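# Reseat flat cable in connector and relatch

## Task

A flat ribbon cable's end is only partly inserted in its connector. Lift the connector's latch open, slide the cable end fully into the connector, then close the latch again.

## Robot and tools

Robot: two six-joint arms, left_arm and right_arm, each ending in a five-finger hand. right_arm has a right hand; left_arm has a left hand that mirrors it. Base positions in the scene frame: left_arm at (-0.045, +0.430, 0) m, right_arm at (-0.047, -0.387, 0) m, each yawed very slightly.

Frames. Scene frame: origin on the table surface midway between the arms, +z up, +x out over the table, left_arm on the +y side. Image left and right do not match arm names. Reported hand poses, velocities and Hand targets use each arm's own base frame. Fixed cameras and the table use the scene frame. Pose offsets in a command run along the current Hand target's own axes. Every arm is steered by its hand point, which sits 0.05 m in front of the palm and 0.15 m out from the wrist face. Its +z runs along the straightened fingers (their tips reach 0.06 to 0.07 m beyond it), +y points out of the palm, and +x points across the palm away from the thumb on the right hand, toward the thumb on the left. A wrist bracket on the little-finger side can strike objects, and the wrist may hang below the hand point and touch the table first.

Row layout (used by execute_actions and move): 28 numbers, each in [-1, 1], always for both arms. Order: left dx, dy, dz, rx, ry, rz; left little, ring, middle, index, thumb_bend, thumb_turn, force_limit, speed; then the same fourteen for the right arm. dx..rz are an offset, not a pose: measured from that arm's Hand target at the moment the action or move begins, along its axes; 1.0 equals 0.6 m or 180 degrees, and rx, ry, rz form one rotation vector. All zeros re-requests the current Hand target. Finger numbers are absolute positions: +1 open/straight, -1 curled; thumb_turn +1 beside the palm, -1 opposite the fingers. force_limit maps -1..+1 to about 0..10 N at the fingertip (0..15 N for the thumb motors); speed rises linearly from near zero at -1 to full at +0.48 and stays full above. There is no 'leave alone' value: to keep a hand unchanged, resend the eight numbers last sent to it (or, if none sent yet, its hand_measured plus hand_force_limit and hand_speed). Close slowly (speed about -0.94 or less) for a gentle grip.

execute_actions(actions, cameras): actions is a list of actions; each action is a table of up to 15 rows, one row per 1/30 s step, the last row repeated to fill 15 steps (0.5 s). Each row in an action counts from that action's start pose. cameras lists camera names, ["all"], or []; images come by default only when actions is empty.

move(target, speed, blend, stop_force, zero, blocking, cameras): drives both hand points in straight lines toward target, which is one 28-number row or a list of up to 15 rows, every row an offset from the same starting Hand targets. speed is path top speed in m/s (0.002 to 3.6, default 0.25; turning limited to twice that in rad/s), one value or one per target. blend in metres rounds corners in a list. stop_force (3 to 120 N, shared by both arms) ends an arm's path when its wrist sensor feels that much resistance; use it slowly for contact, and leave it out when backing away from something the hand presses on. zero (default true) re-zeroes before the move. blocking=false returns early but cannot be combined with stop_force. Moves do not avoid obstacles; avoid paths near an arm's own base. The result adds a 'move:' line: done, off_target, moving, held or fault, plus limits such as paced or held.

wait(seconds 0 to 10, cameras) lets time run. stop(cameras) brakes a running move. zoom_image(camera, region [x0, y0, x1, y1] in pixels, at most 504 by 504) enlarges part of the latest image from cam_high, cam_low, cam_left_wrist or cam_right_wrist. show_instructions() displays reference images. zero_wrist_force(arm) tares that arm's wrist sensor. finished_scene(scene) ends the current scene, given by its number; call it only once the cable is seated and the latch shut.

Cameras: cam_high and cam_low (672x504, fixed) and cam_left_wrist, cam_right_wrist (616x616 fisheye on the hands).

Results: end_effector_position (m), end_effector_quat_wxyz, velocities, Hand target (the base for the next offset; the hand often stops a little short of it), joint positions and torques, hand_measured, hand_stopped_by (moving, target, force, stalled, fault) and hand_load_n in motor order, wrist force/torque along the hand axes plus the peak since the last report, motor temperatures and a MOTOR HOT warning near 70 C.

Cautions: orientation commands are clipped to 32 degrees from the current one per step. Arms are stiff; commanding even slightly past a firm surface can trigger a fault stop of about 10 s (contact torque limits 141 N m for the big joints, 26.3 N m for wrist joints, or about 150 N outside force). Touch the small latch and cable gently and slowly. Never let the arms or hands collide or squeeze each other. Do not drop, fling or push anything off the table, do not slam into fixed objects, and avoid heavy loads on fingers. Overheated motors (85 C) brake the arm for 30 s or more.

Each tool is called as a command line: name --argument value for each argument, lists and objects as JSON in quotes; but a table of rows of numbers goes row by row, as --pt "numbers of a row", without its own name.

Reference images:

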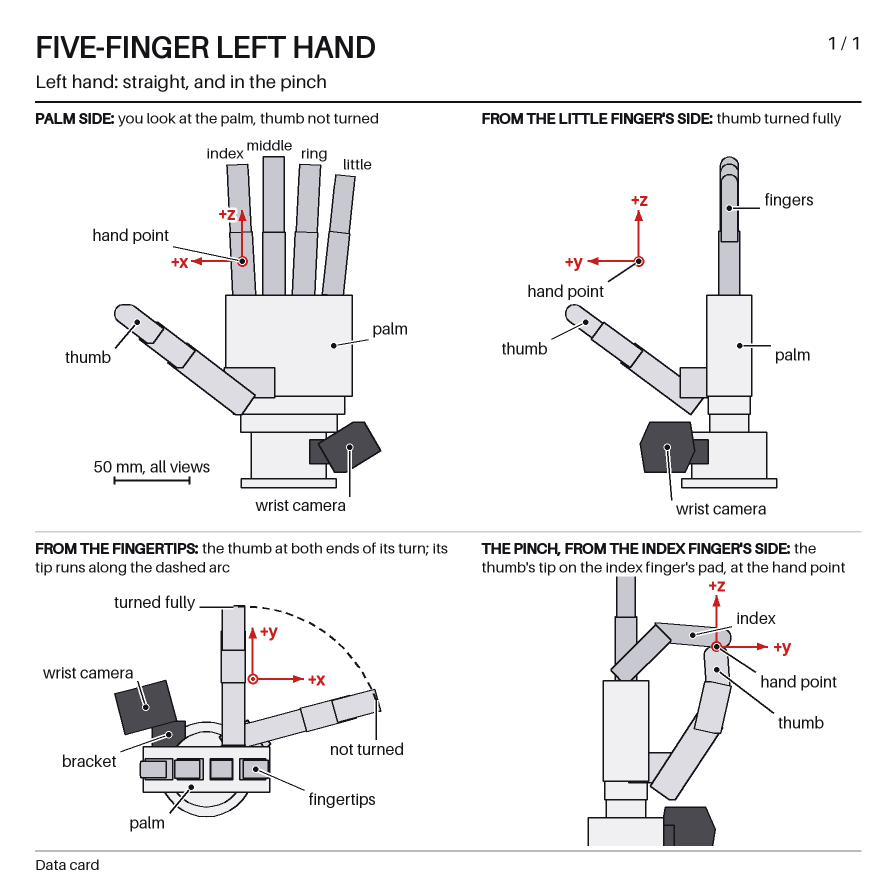

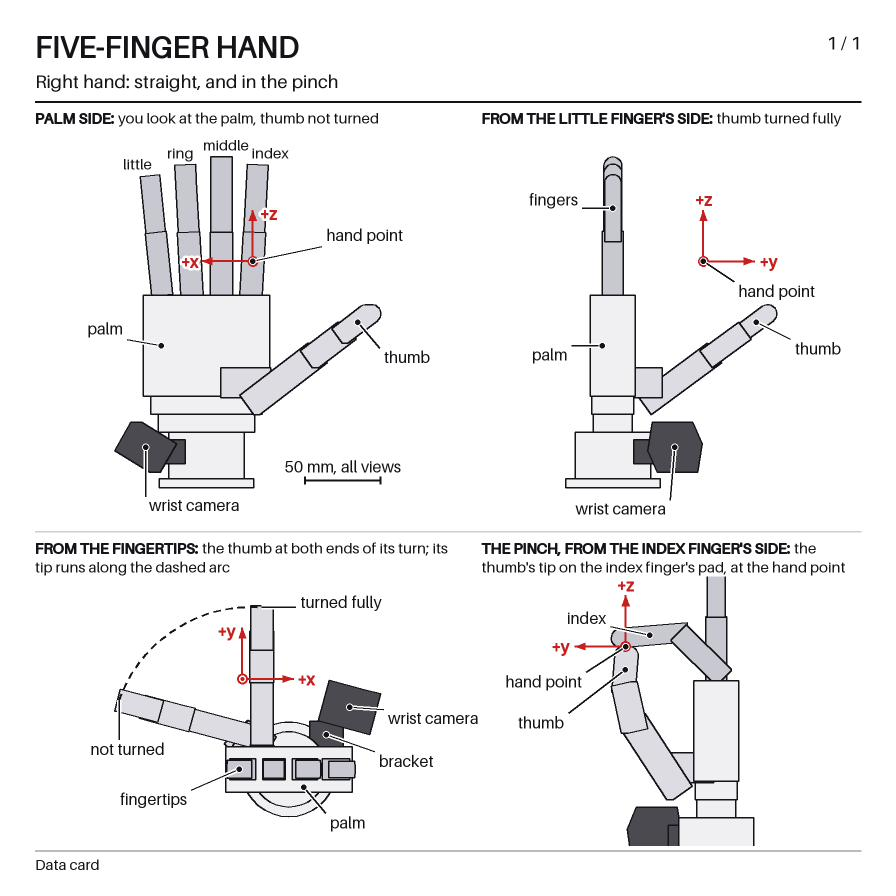

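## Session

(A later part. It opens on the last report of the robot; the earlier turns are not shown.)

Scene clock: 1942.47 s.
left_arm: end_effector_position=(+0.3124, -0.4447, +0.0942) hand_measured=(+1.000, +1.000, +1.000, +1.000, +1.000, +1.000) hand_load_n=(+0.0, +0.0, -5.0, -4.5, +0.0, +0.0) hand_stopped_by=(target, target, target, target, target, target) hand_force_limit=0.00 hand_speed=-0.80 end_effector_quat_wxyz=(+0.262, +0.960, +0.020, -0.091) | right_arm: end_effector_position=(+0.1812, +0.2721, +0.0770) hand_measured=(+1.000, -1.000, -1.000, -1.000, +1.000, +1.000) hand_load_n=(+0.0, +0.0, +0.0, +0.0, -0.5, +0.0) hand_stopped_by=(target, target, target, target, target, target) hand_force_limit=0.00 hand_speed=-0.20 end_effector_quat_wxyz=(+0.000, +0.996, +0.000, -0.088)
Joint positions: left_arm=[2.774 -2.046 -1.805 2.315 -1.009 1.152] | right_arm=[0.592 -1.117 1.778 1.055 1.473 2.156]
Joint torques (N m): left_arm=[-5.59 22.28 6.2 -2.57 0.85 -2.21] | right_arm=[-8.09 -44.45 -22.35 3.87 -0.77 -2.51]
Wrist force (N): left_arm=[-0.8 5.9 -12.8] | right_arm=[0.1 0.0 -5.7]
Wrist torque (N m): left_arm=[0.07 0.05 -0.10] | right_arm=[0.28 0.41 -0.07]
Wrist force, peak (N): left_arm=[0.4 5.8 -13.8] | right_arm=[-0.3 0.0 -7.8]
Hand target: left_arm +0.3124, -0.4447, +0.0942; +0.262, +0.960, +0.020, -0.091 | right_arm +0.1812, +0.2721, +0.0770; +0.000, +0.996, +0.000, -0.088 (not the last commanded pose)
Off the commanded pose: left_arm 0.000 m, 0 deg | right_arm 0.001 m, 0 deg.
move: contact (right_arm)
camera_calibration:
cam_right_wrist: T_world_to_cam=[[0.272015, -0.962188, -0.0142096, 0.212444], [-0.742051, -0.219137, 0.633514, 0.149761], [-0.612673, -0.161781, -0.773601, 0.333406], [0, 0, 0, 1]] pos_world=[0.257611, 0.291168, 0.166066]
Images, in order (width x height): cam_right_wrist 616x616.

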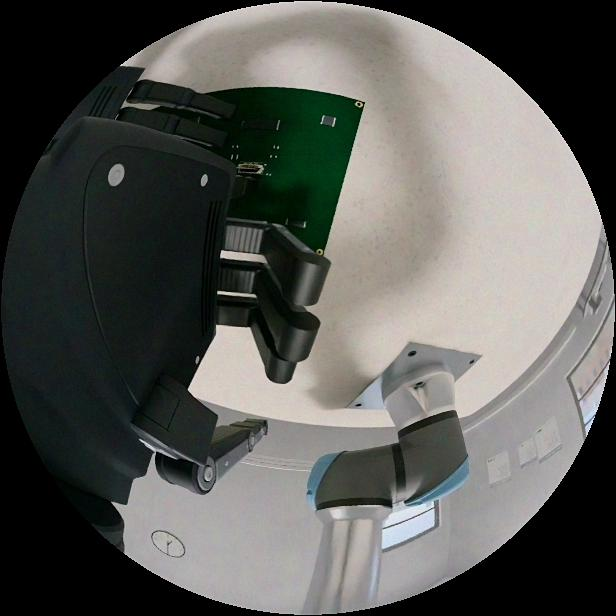

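move --target '[0,0,0,0,0,0, 1, 1, 1, 1, 1, 1, 0, -0.8, -0.01,0,-0.03,0,0,0, 1, -1, -1, -1, 1, 1, 0, -0.2]' --speed 0.05 --cameras '["cam_right_wrist","cam_left_wrist"]'

zoom_image --camera "cam_right_wrist" --region '[230, 140, 280, 190]'

zoom_image --camera "cam_left_wrist" --region '[290, 190, 350, 250]'

Scene clock: 1956.47 s.
left_arm: end_effector_position=(+0.3124, -0.4447, +0.0942) hand_measured=(+1.000, +1.000, +1.000, +1.000, +1.000, +1.000) hand_load_n=(+0.0, +0.0, -5.0, -4.5, +0.0, +0.0) hand_stopped_by=(target, target, target, target, target, target) hand_force_limit=0.00 hand_speed=-0.80 end_effector_quat_wxyz=(+0.262, +0.960, +0.020, -0.091) | right_arm: end_effector_position=(+0.1785, +0.2722, +0.0959) hand_measured=(+1.000, -1.000, -1.000, -1.000, +1.000, +1.000) hand_load_n=(+0.0, +0.0, +0.0, +0.0, +0.0, +0.0) hand_stopped_by=(target, target, target, target, target, target) hand_force_limit=0.00 hand_speed=-0.20 end_effector_quat_wxyz=(+0.000, +0.996, +0.000, -0.087)
Joint positions: left_arm=[2.774 -2.046 -1.805 2.315 -1.009 1.152] | right_arm=[0.596 -1.147 1.766 1.097 1.473 2.16]
Joint torques (N m): left_arm=[-6.64 22.37 6.12 -2.41 0.84 -2.3] | right_arm=[2.14 -20.04 -6.93 1.25 -1.36 1.54]
Wrist force (N): left_arm=[-0.4 5.6 -12.4] | right_arm=[-0.4 0.1 -0.2]
Wrist torque (N m): left_arm=[0.06 0.01 -0.09] | right_arm=[0.01 -0.01 -0.13]
Wrist force, peak (N): left_arm=[-0.8 6.0 -12.9] | right_arm=[0.1 0.3 -5.9]
Hand target: left_arm +0.3124, -0.4447, +0.0942; +0.262, +0.960, +0.020, -0.091 | right_arm +0.1785, +0.2721, +0.0958; +0.000, +0.996, +0.000, -0.088
Off the commanded pose: left_arm 0.000 m, 0 deg | right_arm 0.000 m, 0 deg.
move: done
camera_calibration:
cam_left_wrist: T_world_to_cam=[[0.195368, 0.830481, -0.521664, 0.359093], [0.930466, 0.0111442, 0.36621, -0.310592], [0.309944, -0.556936, -0.770556, -0.154499], [0, 0, 0, 1]] pos_world=[0.266726, -0.380805, 0.182018]
cam_right_wrist: T_world_to_cam=[[0.271985, -0.962195, -0.0143249, 0.213478], [-0.742279, -0.219248, 0.633208, 0.13593], [-0.61241, -0.16159, -0.773849, 0.346296], [0, 0, 0, 1]] pos_world=[0.254911, 0.291167, 0.184967]
Images, in order (width x height): cam_left_wrist 616x616, cam_right_wrist 616x616.

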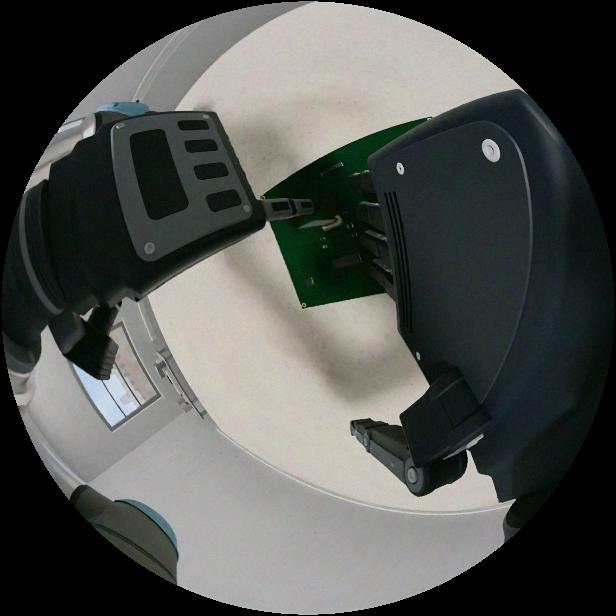

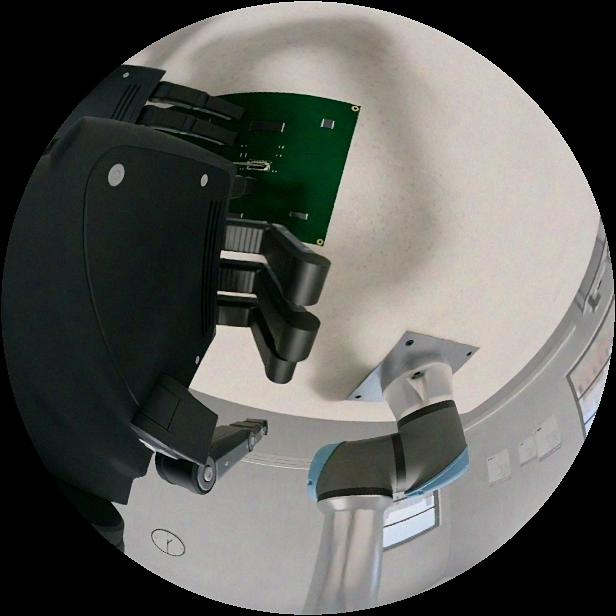

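Scaled by 10.080 from the camera's 616x616 image, which has a finer 880x880 frame.

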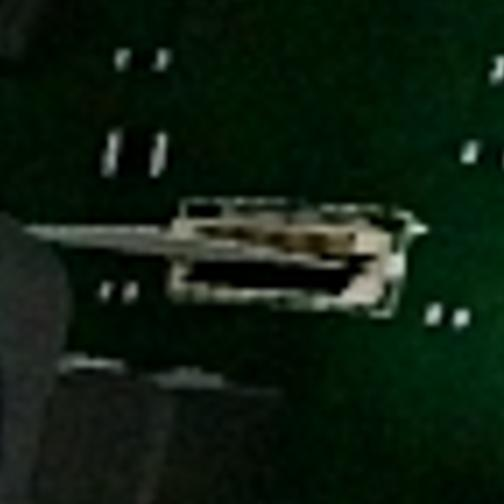

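Scaled by 8.400 from the camera's 616x616 image, which has a finer 880x880 frame.

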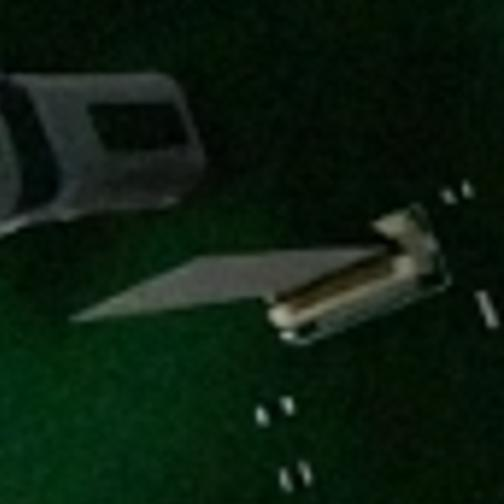

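zoom_image --camera "cam_right_wrist" --region '[244, 156, 274, 176]'

zoom_image --camera "cam_left_wrist" --region '[318, 208, 348, 234]'

Scaled by 16.800 from the camera's 616x616 image, which has a finer 880x880 frame.

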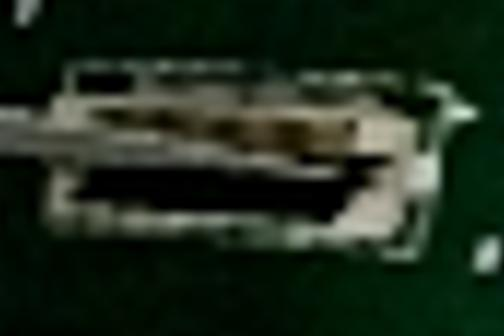

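Scaled by 16.800 from the camera's 616x616 image, which has a finer 880x880 frame.

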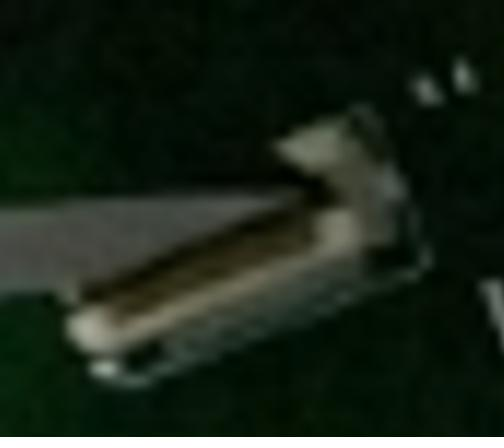

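move --pt "0 0 0 0 0 0 1 1 1 1 1 1 0 -0.8 -0.0122 0 -0.069 0 0 0 1 -1 -1 -1 1 1 0 -0.2" --pt "0 0 0 0 0 0 1 1 1 1 1 1 0 -0.8 0.0172 -0.0055 -0.0742 0 0 0 1 -1 -1 -1 1 1 0 -0.2" --speed 0.08 --cameras '["cam_right_wrist","cam_left_wrist"]'

zoom_image --camera "cam_right_wrist" --region '[220, 140, 280, 200]'

zoom_image --camera "cam_left_wrist" --region '[270, 170, 350, 250]'

Scene clock: 2016.47 s.
left_arm: end_effector_position=(+0.3124, -0.4447, +0.0942) hand_measured=(+1.000, +1.000, +1.000, +1.000, +1.000, +1.000) hand_load_n=(+0.0, +0.0, -5.0, -4.0, +0.0, +0.0) hand_stopped_by=(target, target, target, target, target, target) hand_force_limit=0.00 hand_speed=-0.80 end_effector_quat_wxyz=(+0.262, +0.960, +0.020, -0.091) | right_arm: end_effector_position=(+0.1964, +0.2754, +0.1378) hand_measured=(+1.000, -1.000, -1.000, -1.000, +1.000, +1.000) hand_load_n=(+0.0, +0.0, +0.0, +0.0, +0.0, +0.0) hand_stopped_by=(target, target, target, target, target, target) hand_force_limit=0.00 hand_speed=-0.20 end_effector_quat_wxyz=(+0.000, +0.996, +0.000, -0.088)
Joint positions: left_arm=[2.774 -2.046 -1.805 2.315 -1.009 1.152] | right_arm=[0.578 -1.171 1.677 1.213 1.475 2.142]
Joint torques (N m): left_arm=[-6.34 23.23 6.37 -2.55 0.83 -2.12] | right_arm=[9.36 -41.99 -13.93 1.49 -0.95 3.28]
Wrist force (N): left_arm=[-0.3 5.9 -12.4] | right_arm=[-0.3 0.3 -0.7]
Wrist torque (N m): left_arm=[0.12 0.01 -0.10] | right_arm=[0.08 -0.01 -0.04]
Wrist force, peak (N): left_arm=[-0.9 6.2 -12.9] | right_arm=[-0.8 0.3 -1.5]
Hand target: left_arm +0.3124, -0.4447, +0.0942; +0.262, +0.960, +0.020, -0.091 | right_arm +0.1964, +0.2754, +0.1378; +0.000, +0.996, +0.000, -0.088
Off the commanded pose: left_arm 0.000 m, 0 deg | right_arm 0.000 m, 0 deg.
move: done
camera_calibration:
cam_left_wrist: T_world_to_cam=[[0.195368, 0.830481, -0.521664, 0.359093], [0.930466, 0.0111442, 0.36621, -0.310592], [0.309944, -0.556936, -0.770556, -0.154499], [0, 0, 0, 1]] pos_world=[0.266726, -0.380805, 0.182018]
cam_right_wrist: T_world_to_cam=[[0.271946, -0.96221, -0.0140312, 0.212236], [-0.742043, -0.21896, 0.633584, 0.123217], [-0.612713, -0.161889, -0.773547, 0.390224], [0, 0, 0, 1]] pos_world=[0.272811, 0.294368, 0.226766]
Images, in order (width x height): cam_left_wrist 616x616, cam_right_wrist 616x616.

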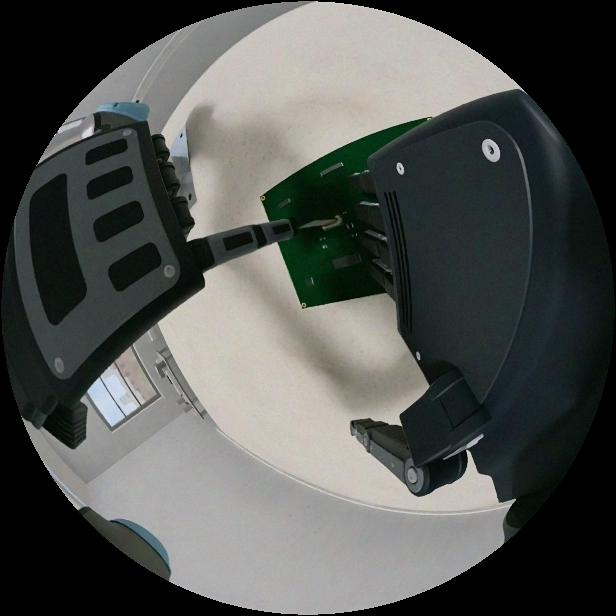

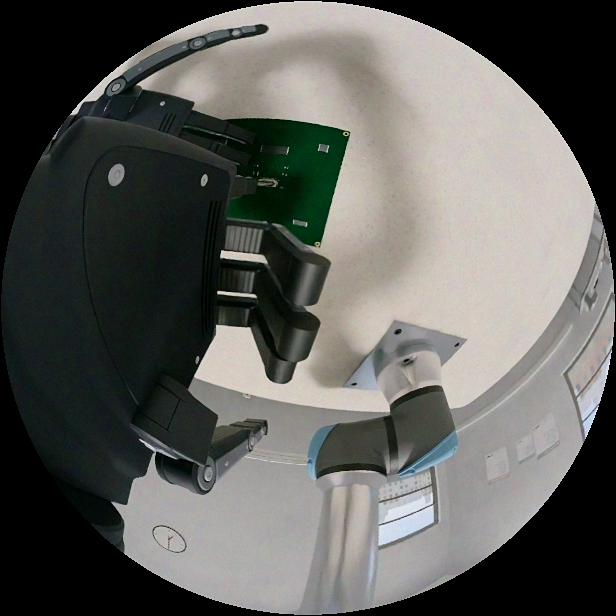

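Scaled by 8.400 from the camera's 616x616 image, which has a finer 880x880 frame.

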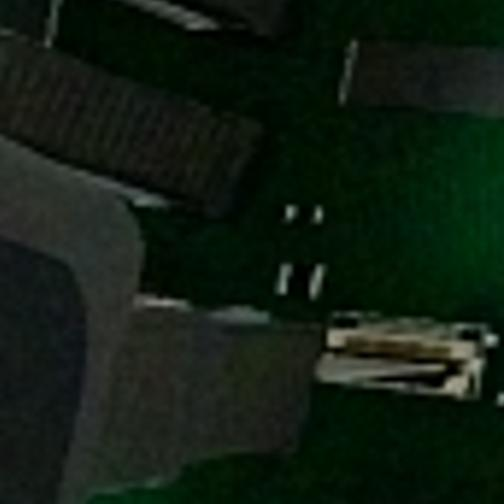

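Scaled by 6.300 from the camera's 616x616 image, which has a finer 880x880 frame.

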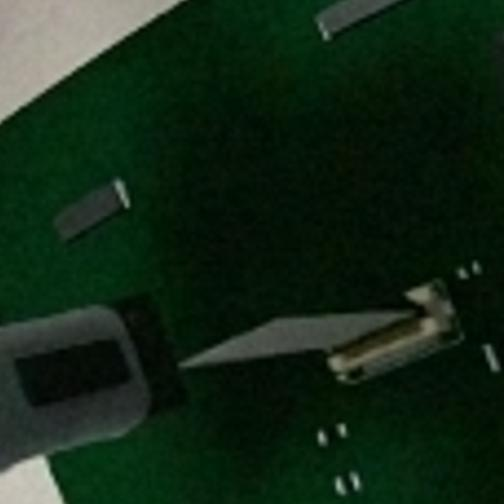

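move --target '[0,0,0,0,0,0, 1, 1, 1, 1, 1, 1, 0, -0.8, 0.00725,0,0.041,0,0,0, 1, -1, -1, -1, 1, 1, 0, -0.2]' --speed 0.006 --stop_force 3 --cameras '["cam_right_wrist","cam_left_wrist"]'

zoom_image --camera "cam_right_wrist" --region '[220, 140, 280, 200]'

zoom_image --camera "cam_left_wrist" --region '[270, 170, 350, 250]'

Scene clock: 2056.63 s.
left_arm: end_effector_position=(+0.3124, -0.4447, +0.0942) hand_measured=(+1.000, +1.000, +1.000, +1.000, +1.000, +1.000) hand_load_n=(+0.0, +0.0, -5.0, -4.5, +0.0, +0.0) hand_stopped_by=(target, target, target, target, target, target) hand_force_limit=0.00 hand_speed=-0.80 end_effector_quat_wxyz=(+0.262, +0.960, +0.020, -0.091) | right_arm: end_effector_position=(+0.1964, +0.2754, +0.1128) hand_measured=(+1.000, -1.000, -1.000, -1.000, +1.000, +1.000) hand_load_n=(+0.0, +0.0, +0.0, +0.0, +0.0, +0.0) hand_stopped_by=(target, target, target, target, target, target) hand_force_limit=0.00 hand_speed=-0.20 end_effector_quat_wxyz=(+0.000, +0.996, +0.000, -0.088)
Joint positions: left_arm=[2.774 -2.046 -1.805 2.315 -1.009 1.152] | right_arm=[0.578 -1.141 1.705 1.154 1.475 2.142]
Joint torques (N m): left_arm=[-5.68 22.8 6.98 -2.22 0.77 -2.17] | right_arm=[11.83 -37.74 -17.82 4.16 -0.95 3.3]
Wrist force (N): left_arm=[-0.3 5.3 -12.0] | right_arm=[-0.1 0.3 -1.2]
Wrist torque (N m): left_arm=[0.08 0.04 -0.10] | right_arm=[0.10 0.03 -0.06]
Wrist force, peak (N): left_arm=[-0.7 6.0 -13.0] | right_arm=[-0.2 0.5 -1.6]
Hand target: left_arm +0.3124, -0.4447, +0.0942; +0.262, +0.960, +0.020, -0.091 | right_arm +0.1964, +0.2754, +0.1129; +0.000, +0.996, +0.000, -0.088
Off the commanded pose: left_arm 0.000 m, 0 deg | right_arm 0.000 m, 0 deg.
move: done
camera_calibration:
cam_left_wrist: T_world_to_cam=[[0.195368, 0.830481, -0.521664, 0.359093], [0.930466, 0.0111442, 0.36621, -0.310592], [0.309944, -0.556936, -0.770556, -0.154499], [0, 0, 0, 1]] pos_world=[0.266726, -0.380805, 0.182018]
cam_right_wrist: T_world_to_cam=[[0.272003, -0.962193, -0.0141129, 0.211882], [-0.741972, -0.219043, 0.633639, 0.138987], [-0.612774, -0.161881, -0.7735, 0.370968], [0, 0, 0, 1]] pos_world=[0.272811, 0.294368, 0.201866]
Images, in order (width x height): cam_left_wrist 616x616, cam_right_wrist 616x616.

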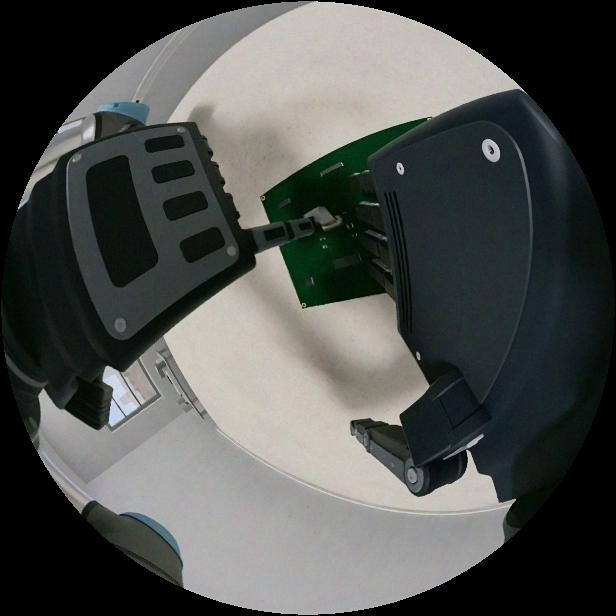

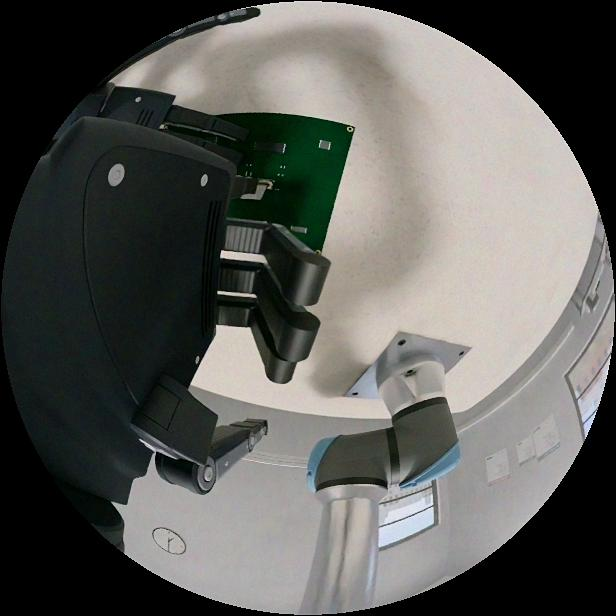

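Scaled by 8.400 from the camera's 616x616 image, which has a finer 880x880 frame.

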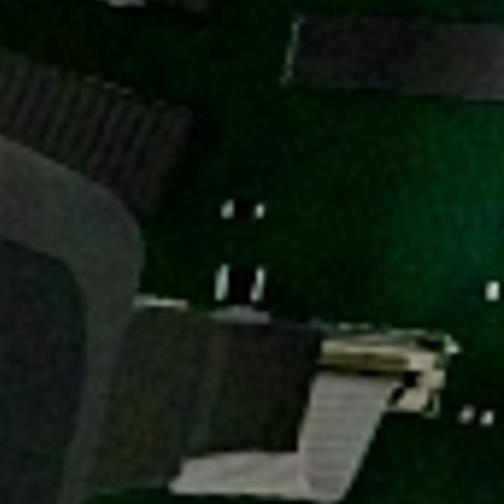

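Scaled by 6.300 from the camera's 616x616 image, which has a finer 880x880 frame.

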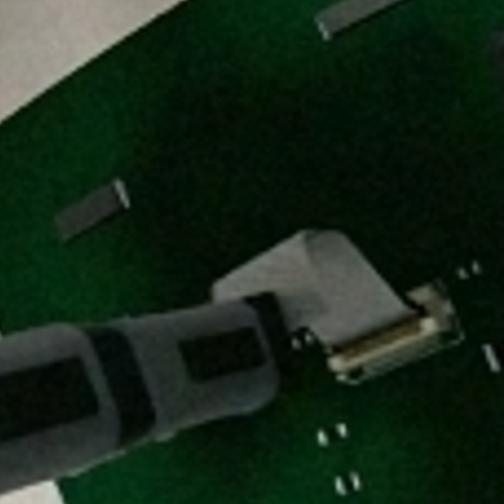

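move --target '[0,0,0,0,0,0, 1, 1, 1, 1, 1, 1, 0, -0.8, -0.0087,0,-0.0492,0,0,0, 1, -1, -1, -1, 1, 1, 0, -0.2]' --speed 0.04 --cameras '["cam_right_wrist","cam_left_wrist"]'

zoom_image --camera "cam_left_wrist" --region '[270, 170, 350, 250]'

zoom_image --camera "cam_right_wrist" --region '[230, 150, 290, 210]'

Scene clock: 2061.97 s.
left_arm: end_effector_position=(+0.3124, -0.4447, +0.0942) hand_measured=(+1.000, +1.000, +1.000, +1.000, +1.000, +1.000) hand_load_n=(+0.0, +0.0, -5.0, -4.0, +0.5, +0.0) hand_stopped_by=(target, target, target, target, target, target) hand_force_limit=0.00 hand_speed=-0.80 end_effector_quat_wxyz=(+0.262, +0.960, +0.020, -0.091) | right_arm: end_effector_position=(+0.1965, +0.2755, +0.1430) hand_measured=(+1.000, -1.000, -1.000, -1.000, +1.000, +1.000) hand_load_n=(+0.5, +0.0, +0.0, +0.0, +0.0, +0.0) hand_stopped_by=(target, target, target, target, target, target) hand_force_limit=0.00 hand_speed=-0.20 end_effector_quat_wxyz=(+0.000, +0.996, +0.000, -0.087)
Joint positions: left_arm=[2.774 -2.046 -1.805 2.315 -1.009 1.152] | right_arm=[0.578 -1.177 1.67 1.225 1.475 2.142]
Joint torques (N m): left_arm=[-6.27 23.04 7.67 -2.44 0.57 -1.99] | right_arm=[6.93 -19.71 -4.18 1.18 -0.67 2.41]
Wrist force (N): left_arm=[-0.8 6.1 -12.8] | right_arm=[-0.2 0.1 -0.6]
Wrist torque (N m): left_arm=[0.11 0.04 -0.11] | right_arm=[0.05 -0.02 -0.04]
Wrist force, peak (N): left_arm=[-0.9 5.9 -13.0] | right_arm=[-0.4 0.2 -1.9]
Hand target: left_arm +0.3124, -0.4447, +0.0942; +0.262, +0.960, +0.020, -0.091 | right_arm +0.1964, +0.2754, +0.1428; +0.000, +0.996, +0.000, -0.088
Off the commanded pose: left_arm 0.000 m, 0 deg | right_arm 0.000 m, 0 deg.
move: done
camera_calibration:
cam_left_wrist: T_world_to_cam=[[0.195368, 0.830481, -0.521664, 0.359093], [0.930466, 0.0111442, 0.36621, -0.310592], [0.309944, -0.556936, -0.770556, -0.154499], [0, 0, 0, 1]] pos_world=[0.266726, -0.380805, 0.182018]
cam_right_wrist: T_world_to_cam=[[0.272001, -0.962191, -0.014301, 0.212447], [-0.742364, -0.219268, 0.633102, 0.120233], [-0.6123, -0.161588, -0.773937, 0.394152], [0, 0, 0, 1]] pos_world=[0.27281, 0.294467, 0.231967]
Images, in order (width x height): cam_left_wrist 616x616, cam_right_wrist 616x616.

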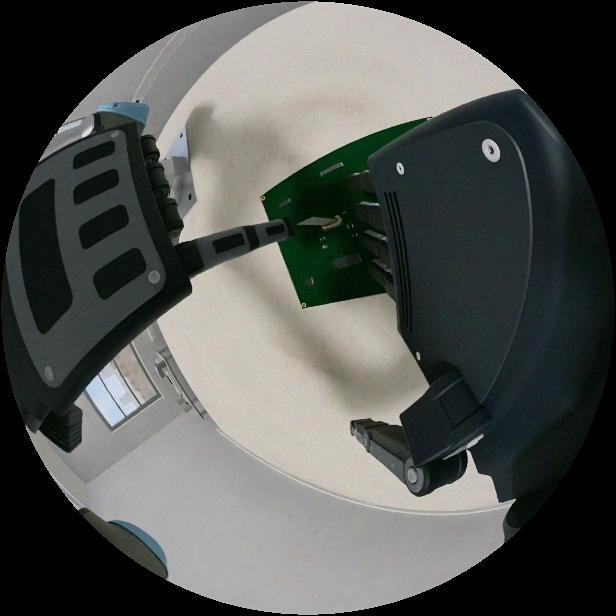

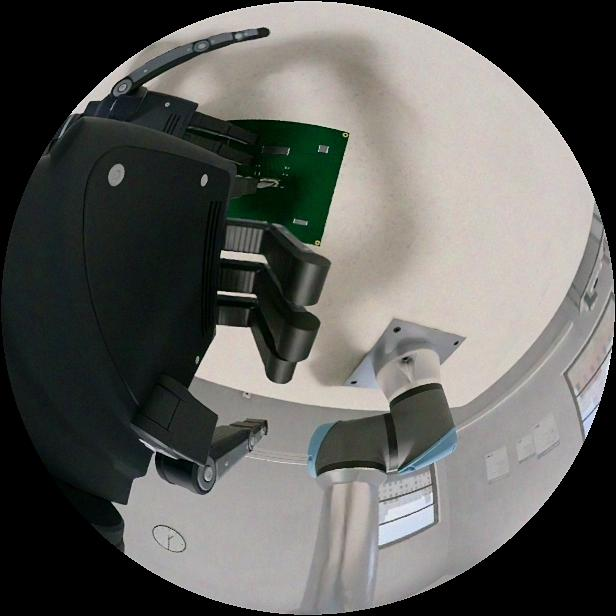

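Scaled by 6.300 from the camera's 616x616 image, which has a finer 880x880 frame.

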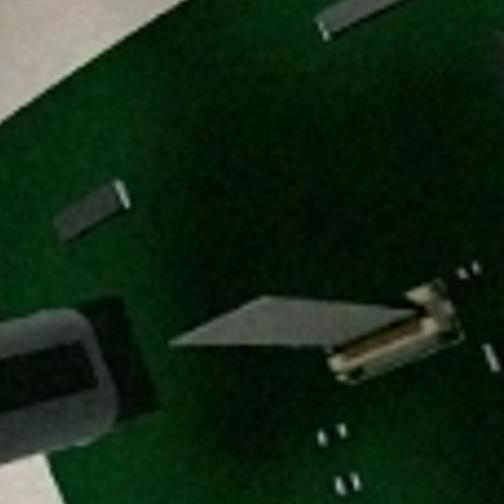

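Scaled by 8.400 from the camera's 616x616 image, which has a finer 880x880 frame.

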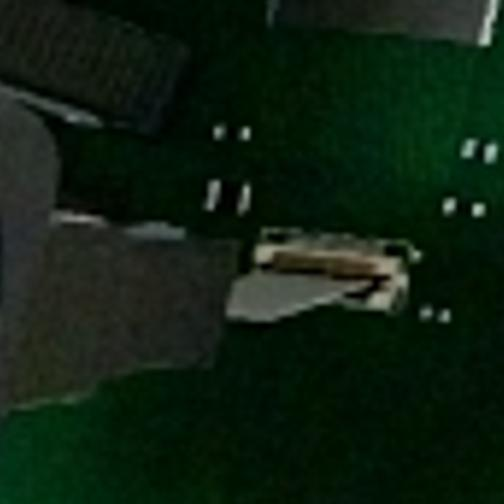

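move --target '[0,0,0,0,0,0, 1, 1, 1, 1, 1, 1, 0, -0.8, -0.0193,0.0757,-0.1438,-0.0437,0.0437,-0.4986, -1, -1, -1, -1, 1, 1, 0, -0.2]' --speed 0.4

move --target '[0,0,0,0,0,0, 1, 1, 1, 1, 1, 1, 0, -0.8, 0,0,0,0,0,-0.5, -1, -1, -1, -0.45, 0, 0.4, 0, -0.2]' --speed 0.5 --cameras '["cam_right_wrist"]'

zoom_image --camera "cam_right_wrist" --region '[180, 180, 400, 400]'

Scene clock: 2132.47 s.
left_arm: end_effector_position=(+0.3124, -0.4447, +0.0942) hand_measured=(+1.000, +1.000, +1.000, +1.000, +1.000, +1.000) hand_load_n=(+0.0, +0.0, -5.0, -4.0, +0.0, +0.0) hand_stopped_by=(target, target, target, target, target, target) hand_force_limit=0.00 hand_speed=-0.80 end_effector_quat_wxyz=(+0.262, +0.960, +0.020, -0.091) | right_arm: end_effector_position=(+0.2000, +0.2300, +0.2298) hand_measured=(-1.000, -1.000, -1.000, -1.000, +1.000, +1.000) hand_load_n=(+0.0, +0.0, +0.0, +0.0, -0.5, +0.0) hand_stopped_by=(target, target, target, target, target, target) hand_force_limit=0.00 hand_speed=-0.20 end_effector_quat_wxyz=(+0.000, +0.707, +0.707, +0.000) end_effector_velocity=(+0.000, +0.001, +0.000) end_effector_angular_velocity=(+0.001, -0.001, +0.005)
Joint positions: left_arm=[2.774 -2.046 -1.805 2.315 -1.009 1.152] | right_arm=[0.611 -1.602 1.879 1.294 1.571 0.612]
Joint velocities: left_arm=[within noise] | right_arm=[0 0 -0.001 0 0 -0.005]
Joint torques (N m): left_arm=[-6.3 22.77 7.25 -2.23 0.56 -1.89] | right_arm=[9.94 -10.73 -27.94 0.8 1.25 -2.91]
Wrist force (N): left_arm=[-0.6 5.5 -12.2] | right_arm=[-0.4 0.0 -0.8]
Wrist torque (N m): left_arm=[0.04 0.06 -0.10] | right_arm=[0.04 0.08 -0.11]
Wrist force, peak (N): left_arm=[-0.8 6.1 -12.9] | right_arm=[-0.9 -0.1 -0.9]
Hand target: left_arm +0.3124, -0.4447, +0.0942; +0.262, +0.960, +0.020, -0.091 | right_arm +0.2000, +0.2300, +0.2298; +0.000, +0.707, +0.707, +0.000
Off the commanded pose: left_arm 0.000 m, 0 deg | right_arm 0.000 m, 0 deg.
move: done

Scene clock: 2134.67 s.
left_arm: end_effector_position=(+0.3124, -0.4447, +0.0942) hand_measured=(+1.000, +1.000, +1.000, +1.000, +1.000, +1.000) hand_load_n=(+0.0, +0.0, -5.0, -4.0, +0.0, +0.0) hand_stopped_by=(target, target, target, target, target, target) hand_force_limit=0.00 hand_speed=-0.80 end_effector_quat_wxyz=(+0.262, +0.960, +0.020, -0.091) | right_arm: end_effector_position=(+0.2001, +0.2300, +0.2298) hand_measured=(-1.000, -1.000, -1.000, -0.450, +0.000, +0.400) hand_load_n=(+0.0, +0.0, +0.0, +0.5, +0.0, +0.0) hand_stopped_by=(target, target, target, target, target, target) hand_force_limit=0.00 hand_speed=-0.20 end_effector_quat_wxyz=(+0.000, +0.000, +1.000, +0.000) end_effector_velocity=(+0.000, +0.000, +0.001) end_effector_angular_velocity=(+0.001, -0.003, +0.005)
Joint positions: left_arm=[2.774 -2.046 -1.805 2.315 -1.009 1.152] | right_arm=[0.198 -1.76 2.018 1.314 1.571 -1.372]
Joint velocities: left_arm=[within noise] | right_arm=[0 -0.002 0 0 0 -0.005]
Joint torques (N m): left_arm=[-6.47 23.46 6.94 -2.16 0.53 -1.84] | right_arm=[9.33 -23.03 -6.68 2.89 1.33 -3.07]
Wrist force (N): left_arm=[-0.6 5.8 -12.8] | right_arm=[-0.4 0.4 -0.7]
Wrist torque (N m): left_arm=[0.08 0.03 -0.09] | right_arm=[0.05 0.02 -0.05]
Wrist force, peak (N): left_arm=[-0.8 6.2 -12.8] | right_arm=[-0.7 -0.3 -0.7]
Hand target: left_arm +0.3124, -0.4447, +0.0942; +0.262, +0.960, +0.020, -0.091 | right_arm +0.2000, +0.2300, +0.2298; +0.000, +0.000, +1.000, +0.000
Off the commanded pose: left_arm 0.000 m, 0 deg | right_arm 0.000 m, 0 deg.
move: done
camera_calibration:
cam_right_wrist: T_world_to_cam=[[-0.269962, 0.962285, 0.0335989, -0.176255], [0.841566, 0.218853, 0.493833, -0.327827], [0.467854, 0.161592, -0.868908, 0.187642], [0, 0, 0, 1]] pos_world=[0.140516, 0.211032, 0.330857]
Images, in order (width x height): cam_right_wrist 616x616.

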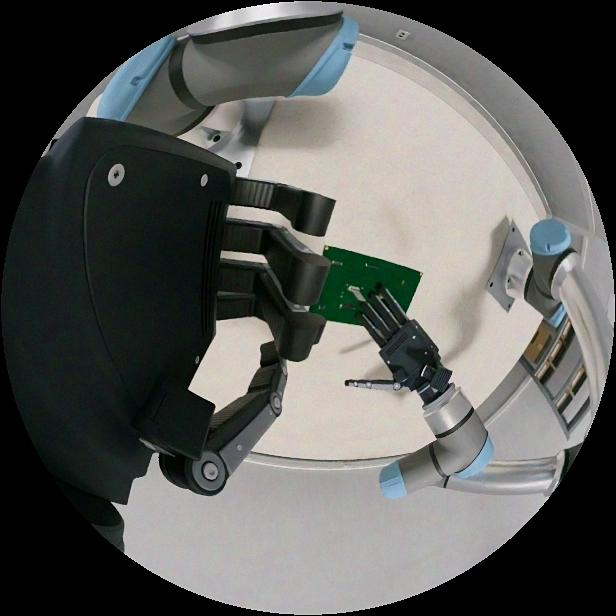

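Scaled by 2.291 from the camera's 616x616 image, which has a finer 880x880 frame.

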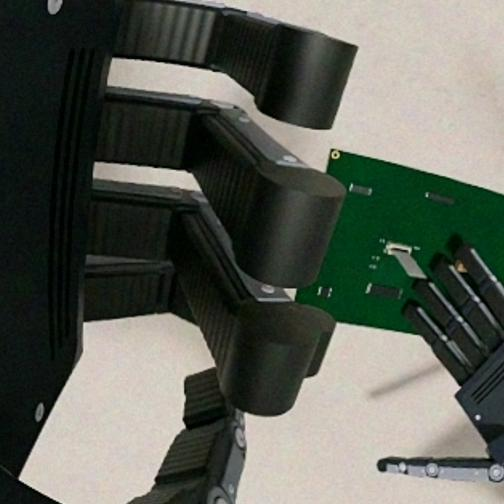

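wait --seconds 0.1 --cameras '["cam_left_wrist", "cam_high"]'

zoom_image --camera "cam_left_wrist" --region '[100, 60, 300, 260]'

zoom_image --camera "cam_left_wrist" --region '[290, 190, 350, 250]'

Scene clock: 2141.43 s.
left_arm: end_effector_position=(+0.3124, -0.4447, +0.0942) hand_measured=(+1.000, +1.000, +1.000, +1.000, +1.000, +1.000) hand_load_n=(+0.0, +0.0, -5.0, -4.0, +0.0, +0.0) hand_stopped_by=(target, target, target, target, target, target) hand_force_limit=0.00 hand_speed=-0.80 end_effector_quat_wxyz=(+0.262, +0.960, +0.020, -0.091) | right_arm: end_effector_position=(+0.2000, +0.2300, +0.2298) hand_measured=(-1.000, -1.000, -1.000, -0.450, +0.000, +0.400) hand_load_n=(+0.0, +0.0, +0.0, +0.0, +0.0, +0.0) hand_stopped_by=(target, target, target, target, target, target) hand_force_limit=0.00 hand_speed=-0.20 end_effector_quat_wxyz=(+0.000, +0.000, +1.000, +0.000)
Joint positions: left_arm=[2.774 -2.046 -1.805 2.315 -1.009 1.152] | right_arm=[0.198 -1.761 2.018 1.314 1.571 -1.373]
Joint torques (N m): left_arm=[-6.03 23.24 7.76 -2.27 0.33 -1.83] | right_arm=[11.03 -23.92 -6.96 3.91 1.51 -2.35]
Wrist force (N): left_arm=[-0.3 4.9 -11.8] | right_arm=[-0.4 0.0 -0.5]
Wrist torque (N m): left_arm=[0.06 0.06 -0.10] | right_arm=[-0.02 0.02 -0.01]
Wrist force, peak (N): left_arm=[-0.7 6.1 -12.8] | right_arm=[-0.6 0.3 -1.0]
Hand target: left_arm +0.3124, -0.4447, +0.0942; +0.262, +0.960, +0.020, -0.091 | right_arm +0.2000, +0.2300, +0.2298; +0.000, +0.000, +1.000, +0.000
Off the commanded pose: left_arm 0.000 m, 0 deg | right_arm 0.000 m, 0 deg.
wait: 0.10 s; at rest from the start
camera_calibration:
cam_left_wrist: T_world_to_cam=[[0.195368, 0.830481, -0.521664, 0.359093], [0.930466, 0.0111442, 0.36621, -0.310592], [0.309944, -0.556936, -0.770556, -0.154499], [0, 0, 0, 1]] pos_world=[0.266726, -0.380805, 0.182018]
Images, in order (width x height): cam_high 672x504, cam_left_wrist 616x616.

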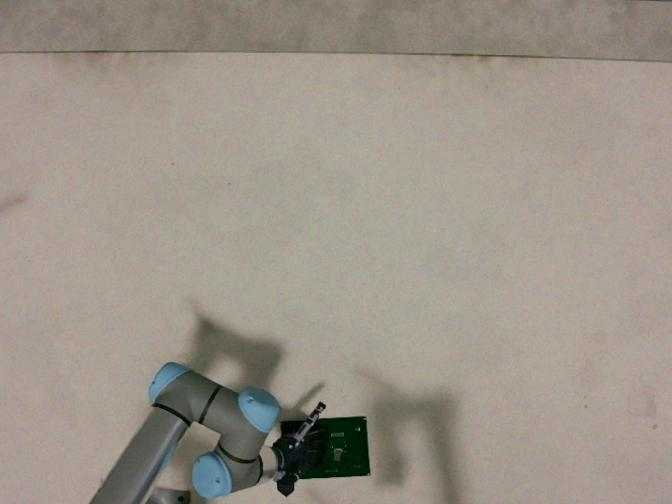

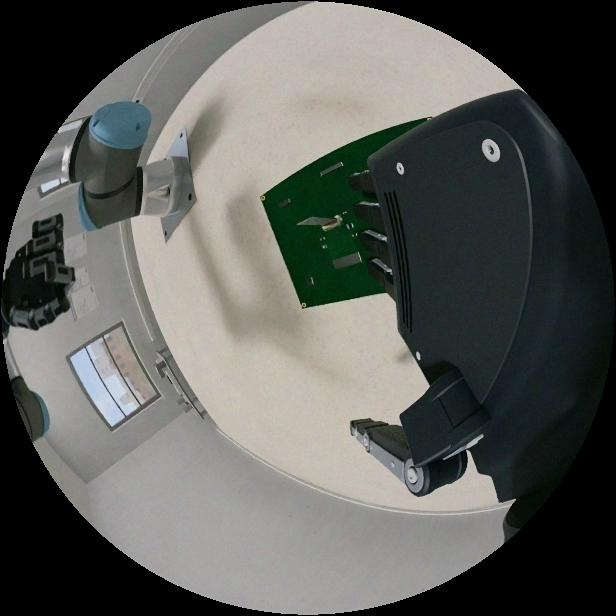

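Scaled by 2.520 from the camera's 616x616 image, which has a finer 880x880 frame.

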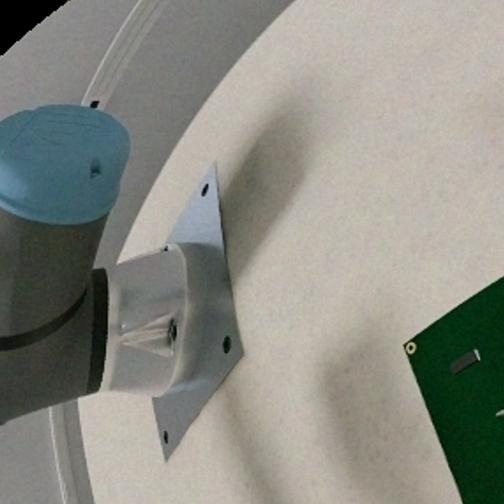

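Scaled by 8.400 from the camera's 616x616 image, which has a finer 880x880 frame.

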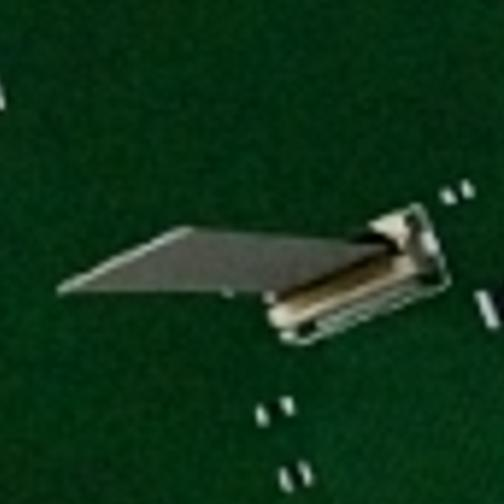

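move --pt "-0.0093 0.025 -0.0423 0 0 0 1 1 1 1 1 1 0 -0.8 0 0 0 0 0 0 -1 -1 0.1 0.1 0.4 -1 0 -0.2" --pt "0.2545 0.0558 -0.1213 0 0 0 1 1 1 1 1 1 0 -0.8 -0.0833 -0.0167 -0.0333 0 0 0.5 -1 -1 0.1 0.1 0.4 -1 0 -0.2" --speed '[0.1,0.4]' --cameras '["cam_left_wrist"]'

zoom_image --camera "cam_left_wrist" --region '[240, 40, 400, 200]'

Scene clock: 2200.47 s.
left_arm: end_effector_position=(+0.4774, -0.4381, +0.1442) hand_measured=(+1.000, +1.000, +1.000, +1.000, +1.000, +1.000) hand_load_n=(+0.0, +0.0, +0.0, +0.0, +0.0, +0.0) hand_stopped_by=(target, target, target, target, target, target) hand_force_limit=0.00 hand_speed=-0.80 end_effector_quat_wxyz=(+0.262, +0.960, +0.020, -0.091) | right_arm: end_effector_position=(+0.2500, +0.2200, +0.2497) hand_measured=(-1.000, -1.000, +0.100, +0.100, +0.400, -1.000) hand_load_n=(+0.0, +0.0, +0.0, +0.0, +0.0, +0.0) hand_stopped_by=(target, target, target, target, target, target) hand_force_limit=0.00 hand_speed=-0.20 end_effector_quat_wxyz=(+0.000, +0.707, +0.707, +0.000) end_effector_velocity=(+0.000, +0.000, +0.000) end_effector_angular_velocity=(+0.001, -0.001, -0.007)
Joint positions: left_arm=[2.895 -2.27 -1.294 1.951 -1.01 1.296] | right_arm=[0.485 -1.565 1.79 1.346 1.571 0.485]
Joint velocities: left_arm=[within noise] | right_arm=[-0.001 0 -0.001 0 -0.001 0.006]
Joint torques (N m): left_arm=[-8.46 53.04 12.53 -1.79 -1.08 -2.47] | right_arm=[-9.9 -31.57 -9.51 0.67 -0.84 3.05]
Wrist force (N): left_arm=[-0.6 -1.9 0.9] | right_arm=[-0.4 0.0 -0.2]
Wrist torque (N m): left_arm=[-0.25 0.10 -0.13] | right_arm=[0.01 0.03 0.11]
Wrist force, peak (N): left_arm=[-0.7 6.0 -12.9] | right_arm=[-0.9 0.0 -0.9]
Hand target: left_arm +0.4773, -0.4382, +0.1443; +0.262, +0.960, +0.020, -0.091 | right_arm +0.2500, +0.2200, +0.2498; +0.000, +0.707, +0.707, +0.000
Off the commanded pose: left_arm 0.000 m, 0 deg | right_arm 0.000 m, 0 deg.
move: done
camera_calibration:
cam_left_wrist: T_world_to_cam=[[0.195285, 0.83049, -0.52168, 0.347523], [0.930453, 0.0112649, 0.366237, -0.482366], [0.310033, -0.55692, -0.770532, -0.163443], [0, 0, 0, 1]] pos_world=[0.431626, -0.374205, 0.232018]
Images, in order (width x height): cam_left_wrist 616x616.

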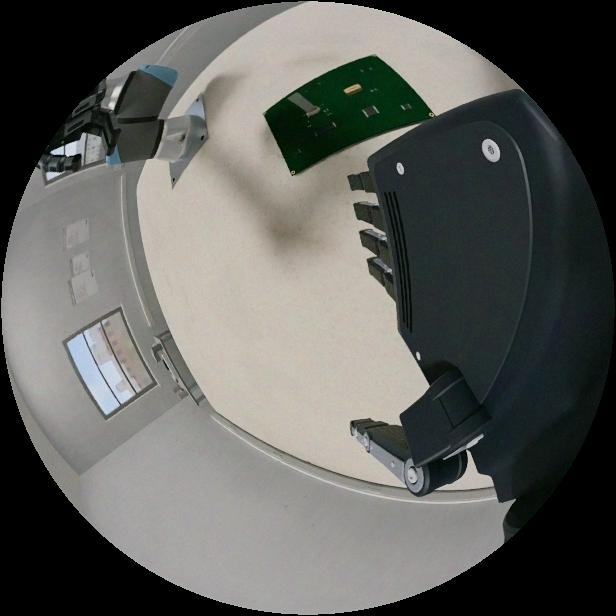

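Scaled by 3.150 from the camera's 616x616 image, which has a finer 880x880 frame.

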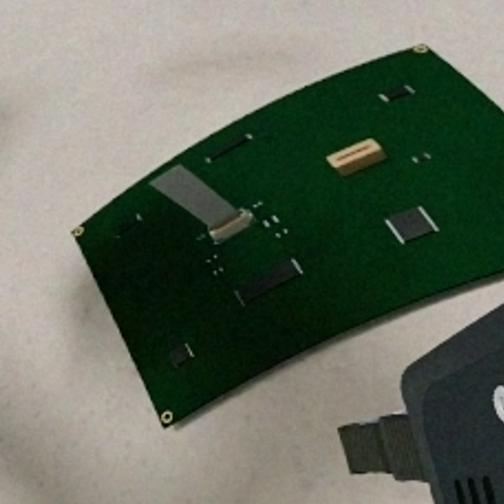

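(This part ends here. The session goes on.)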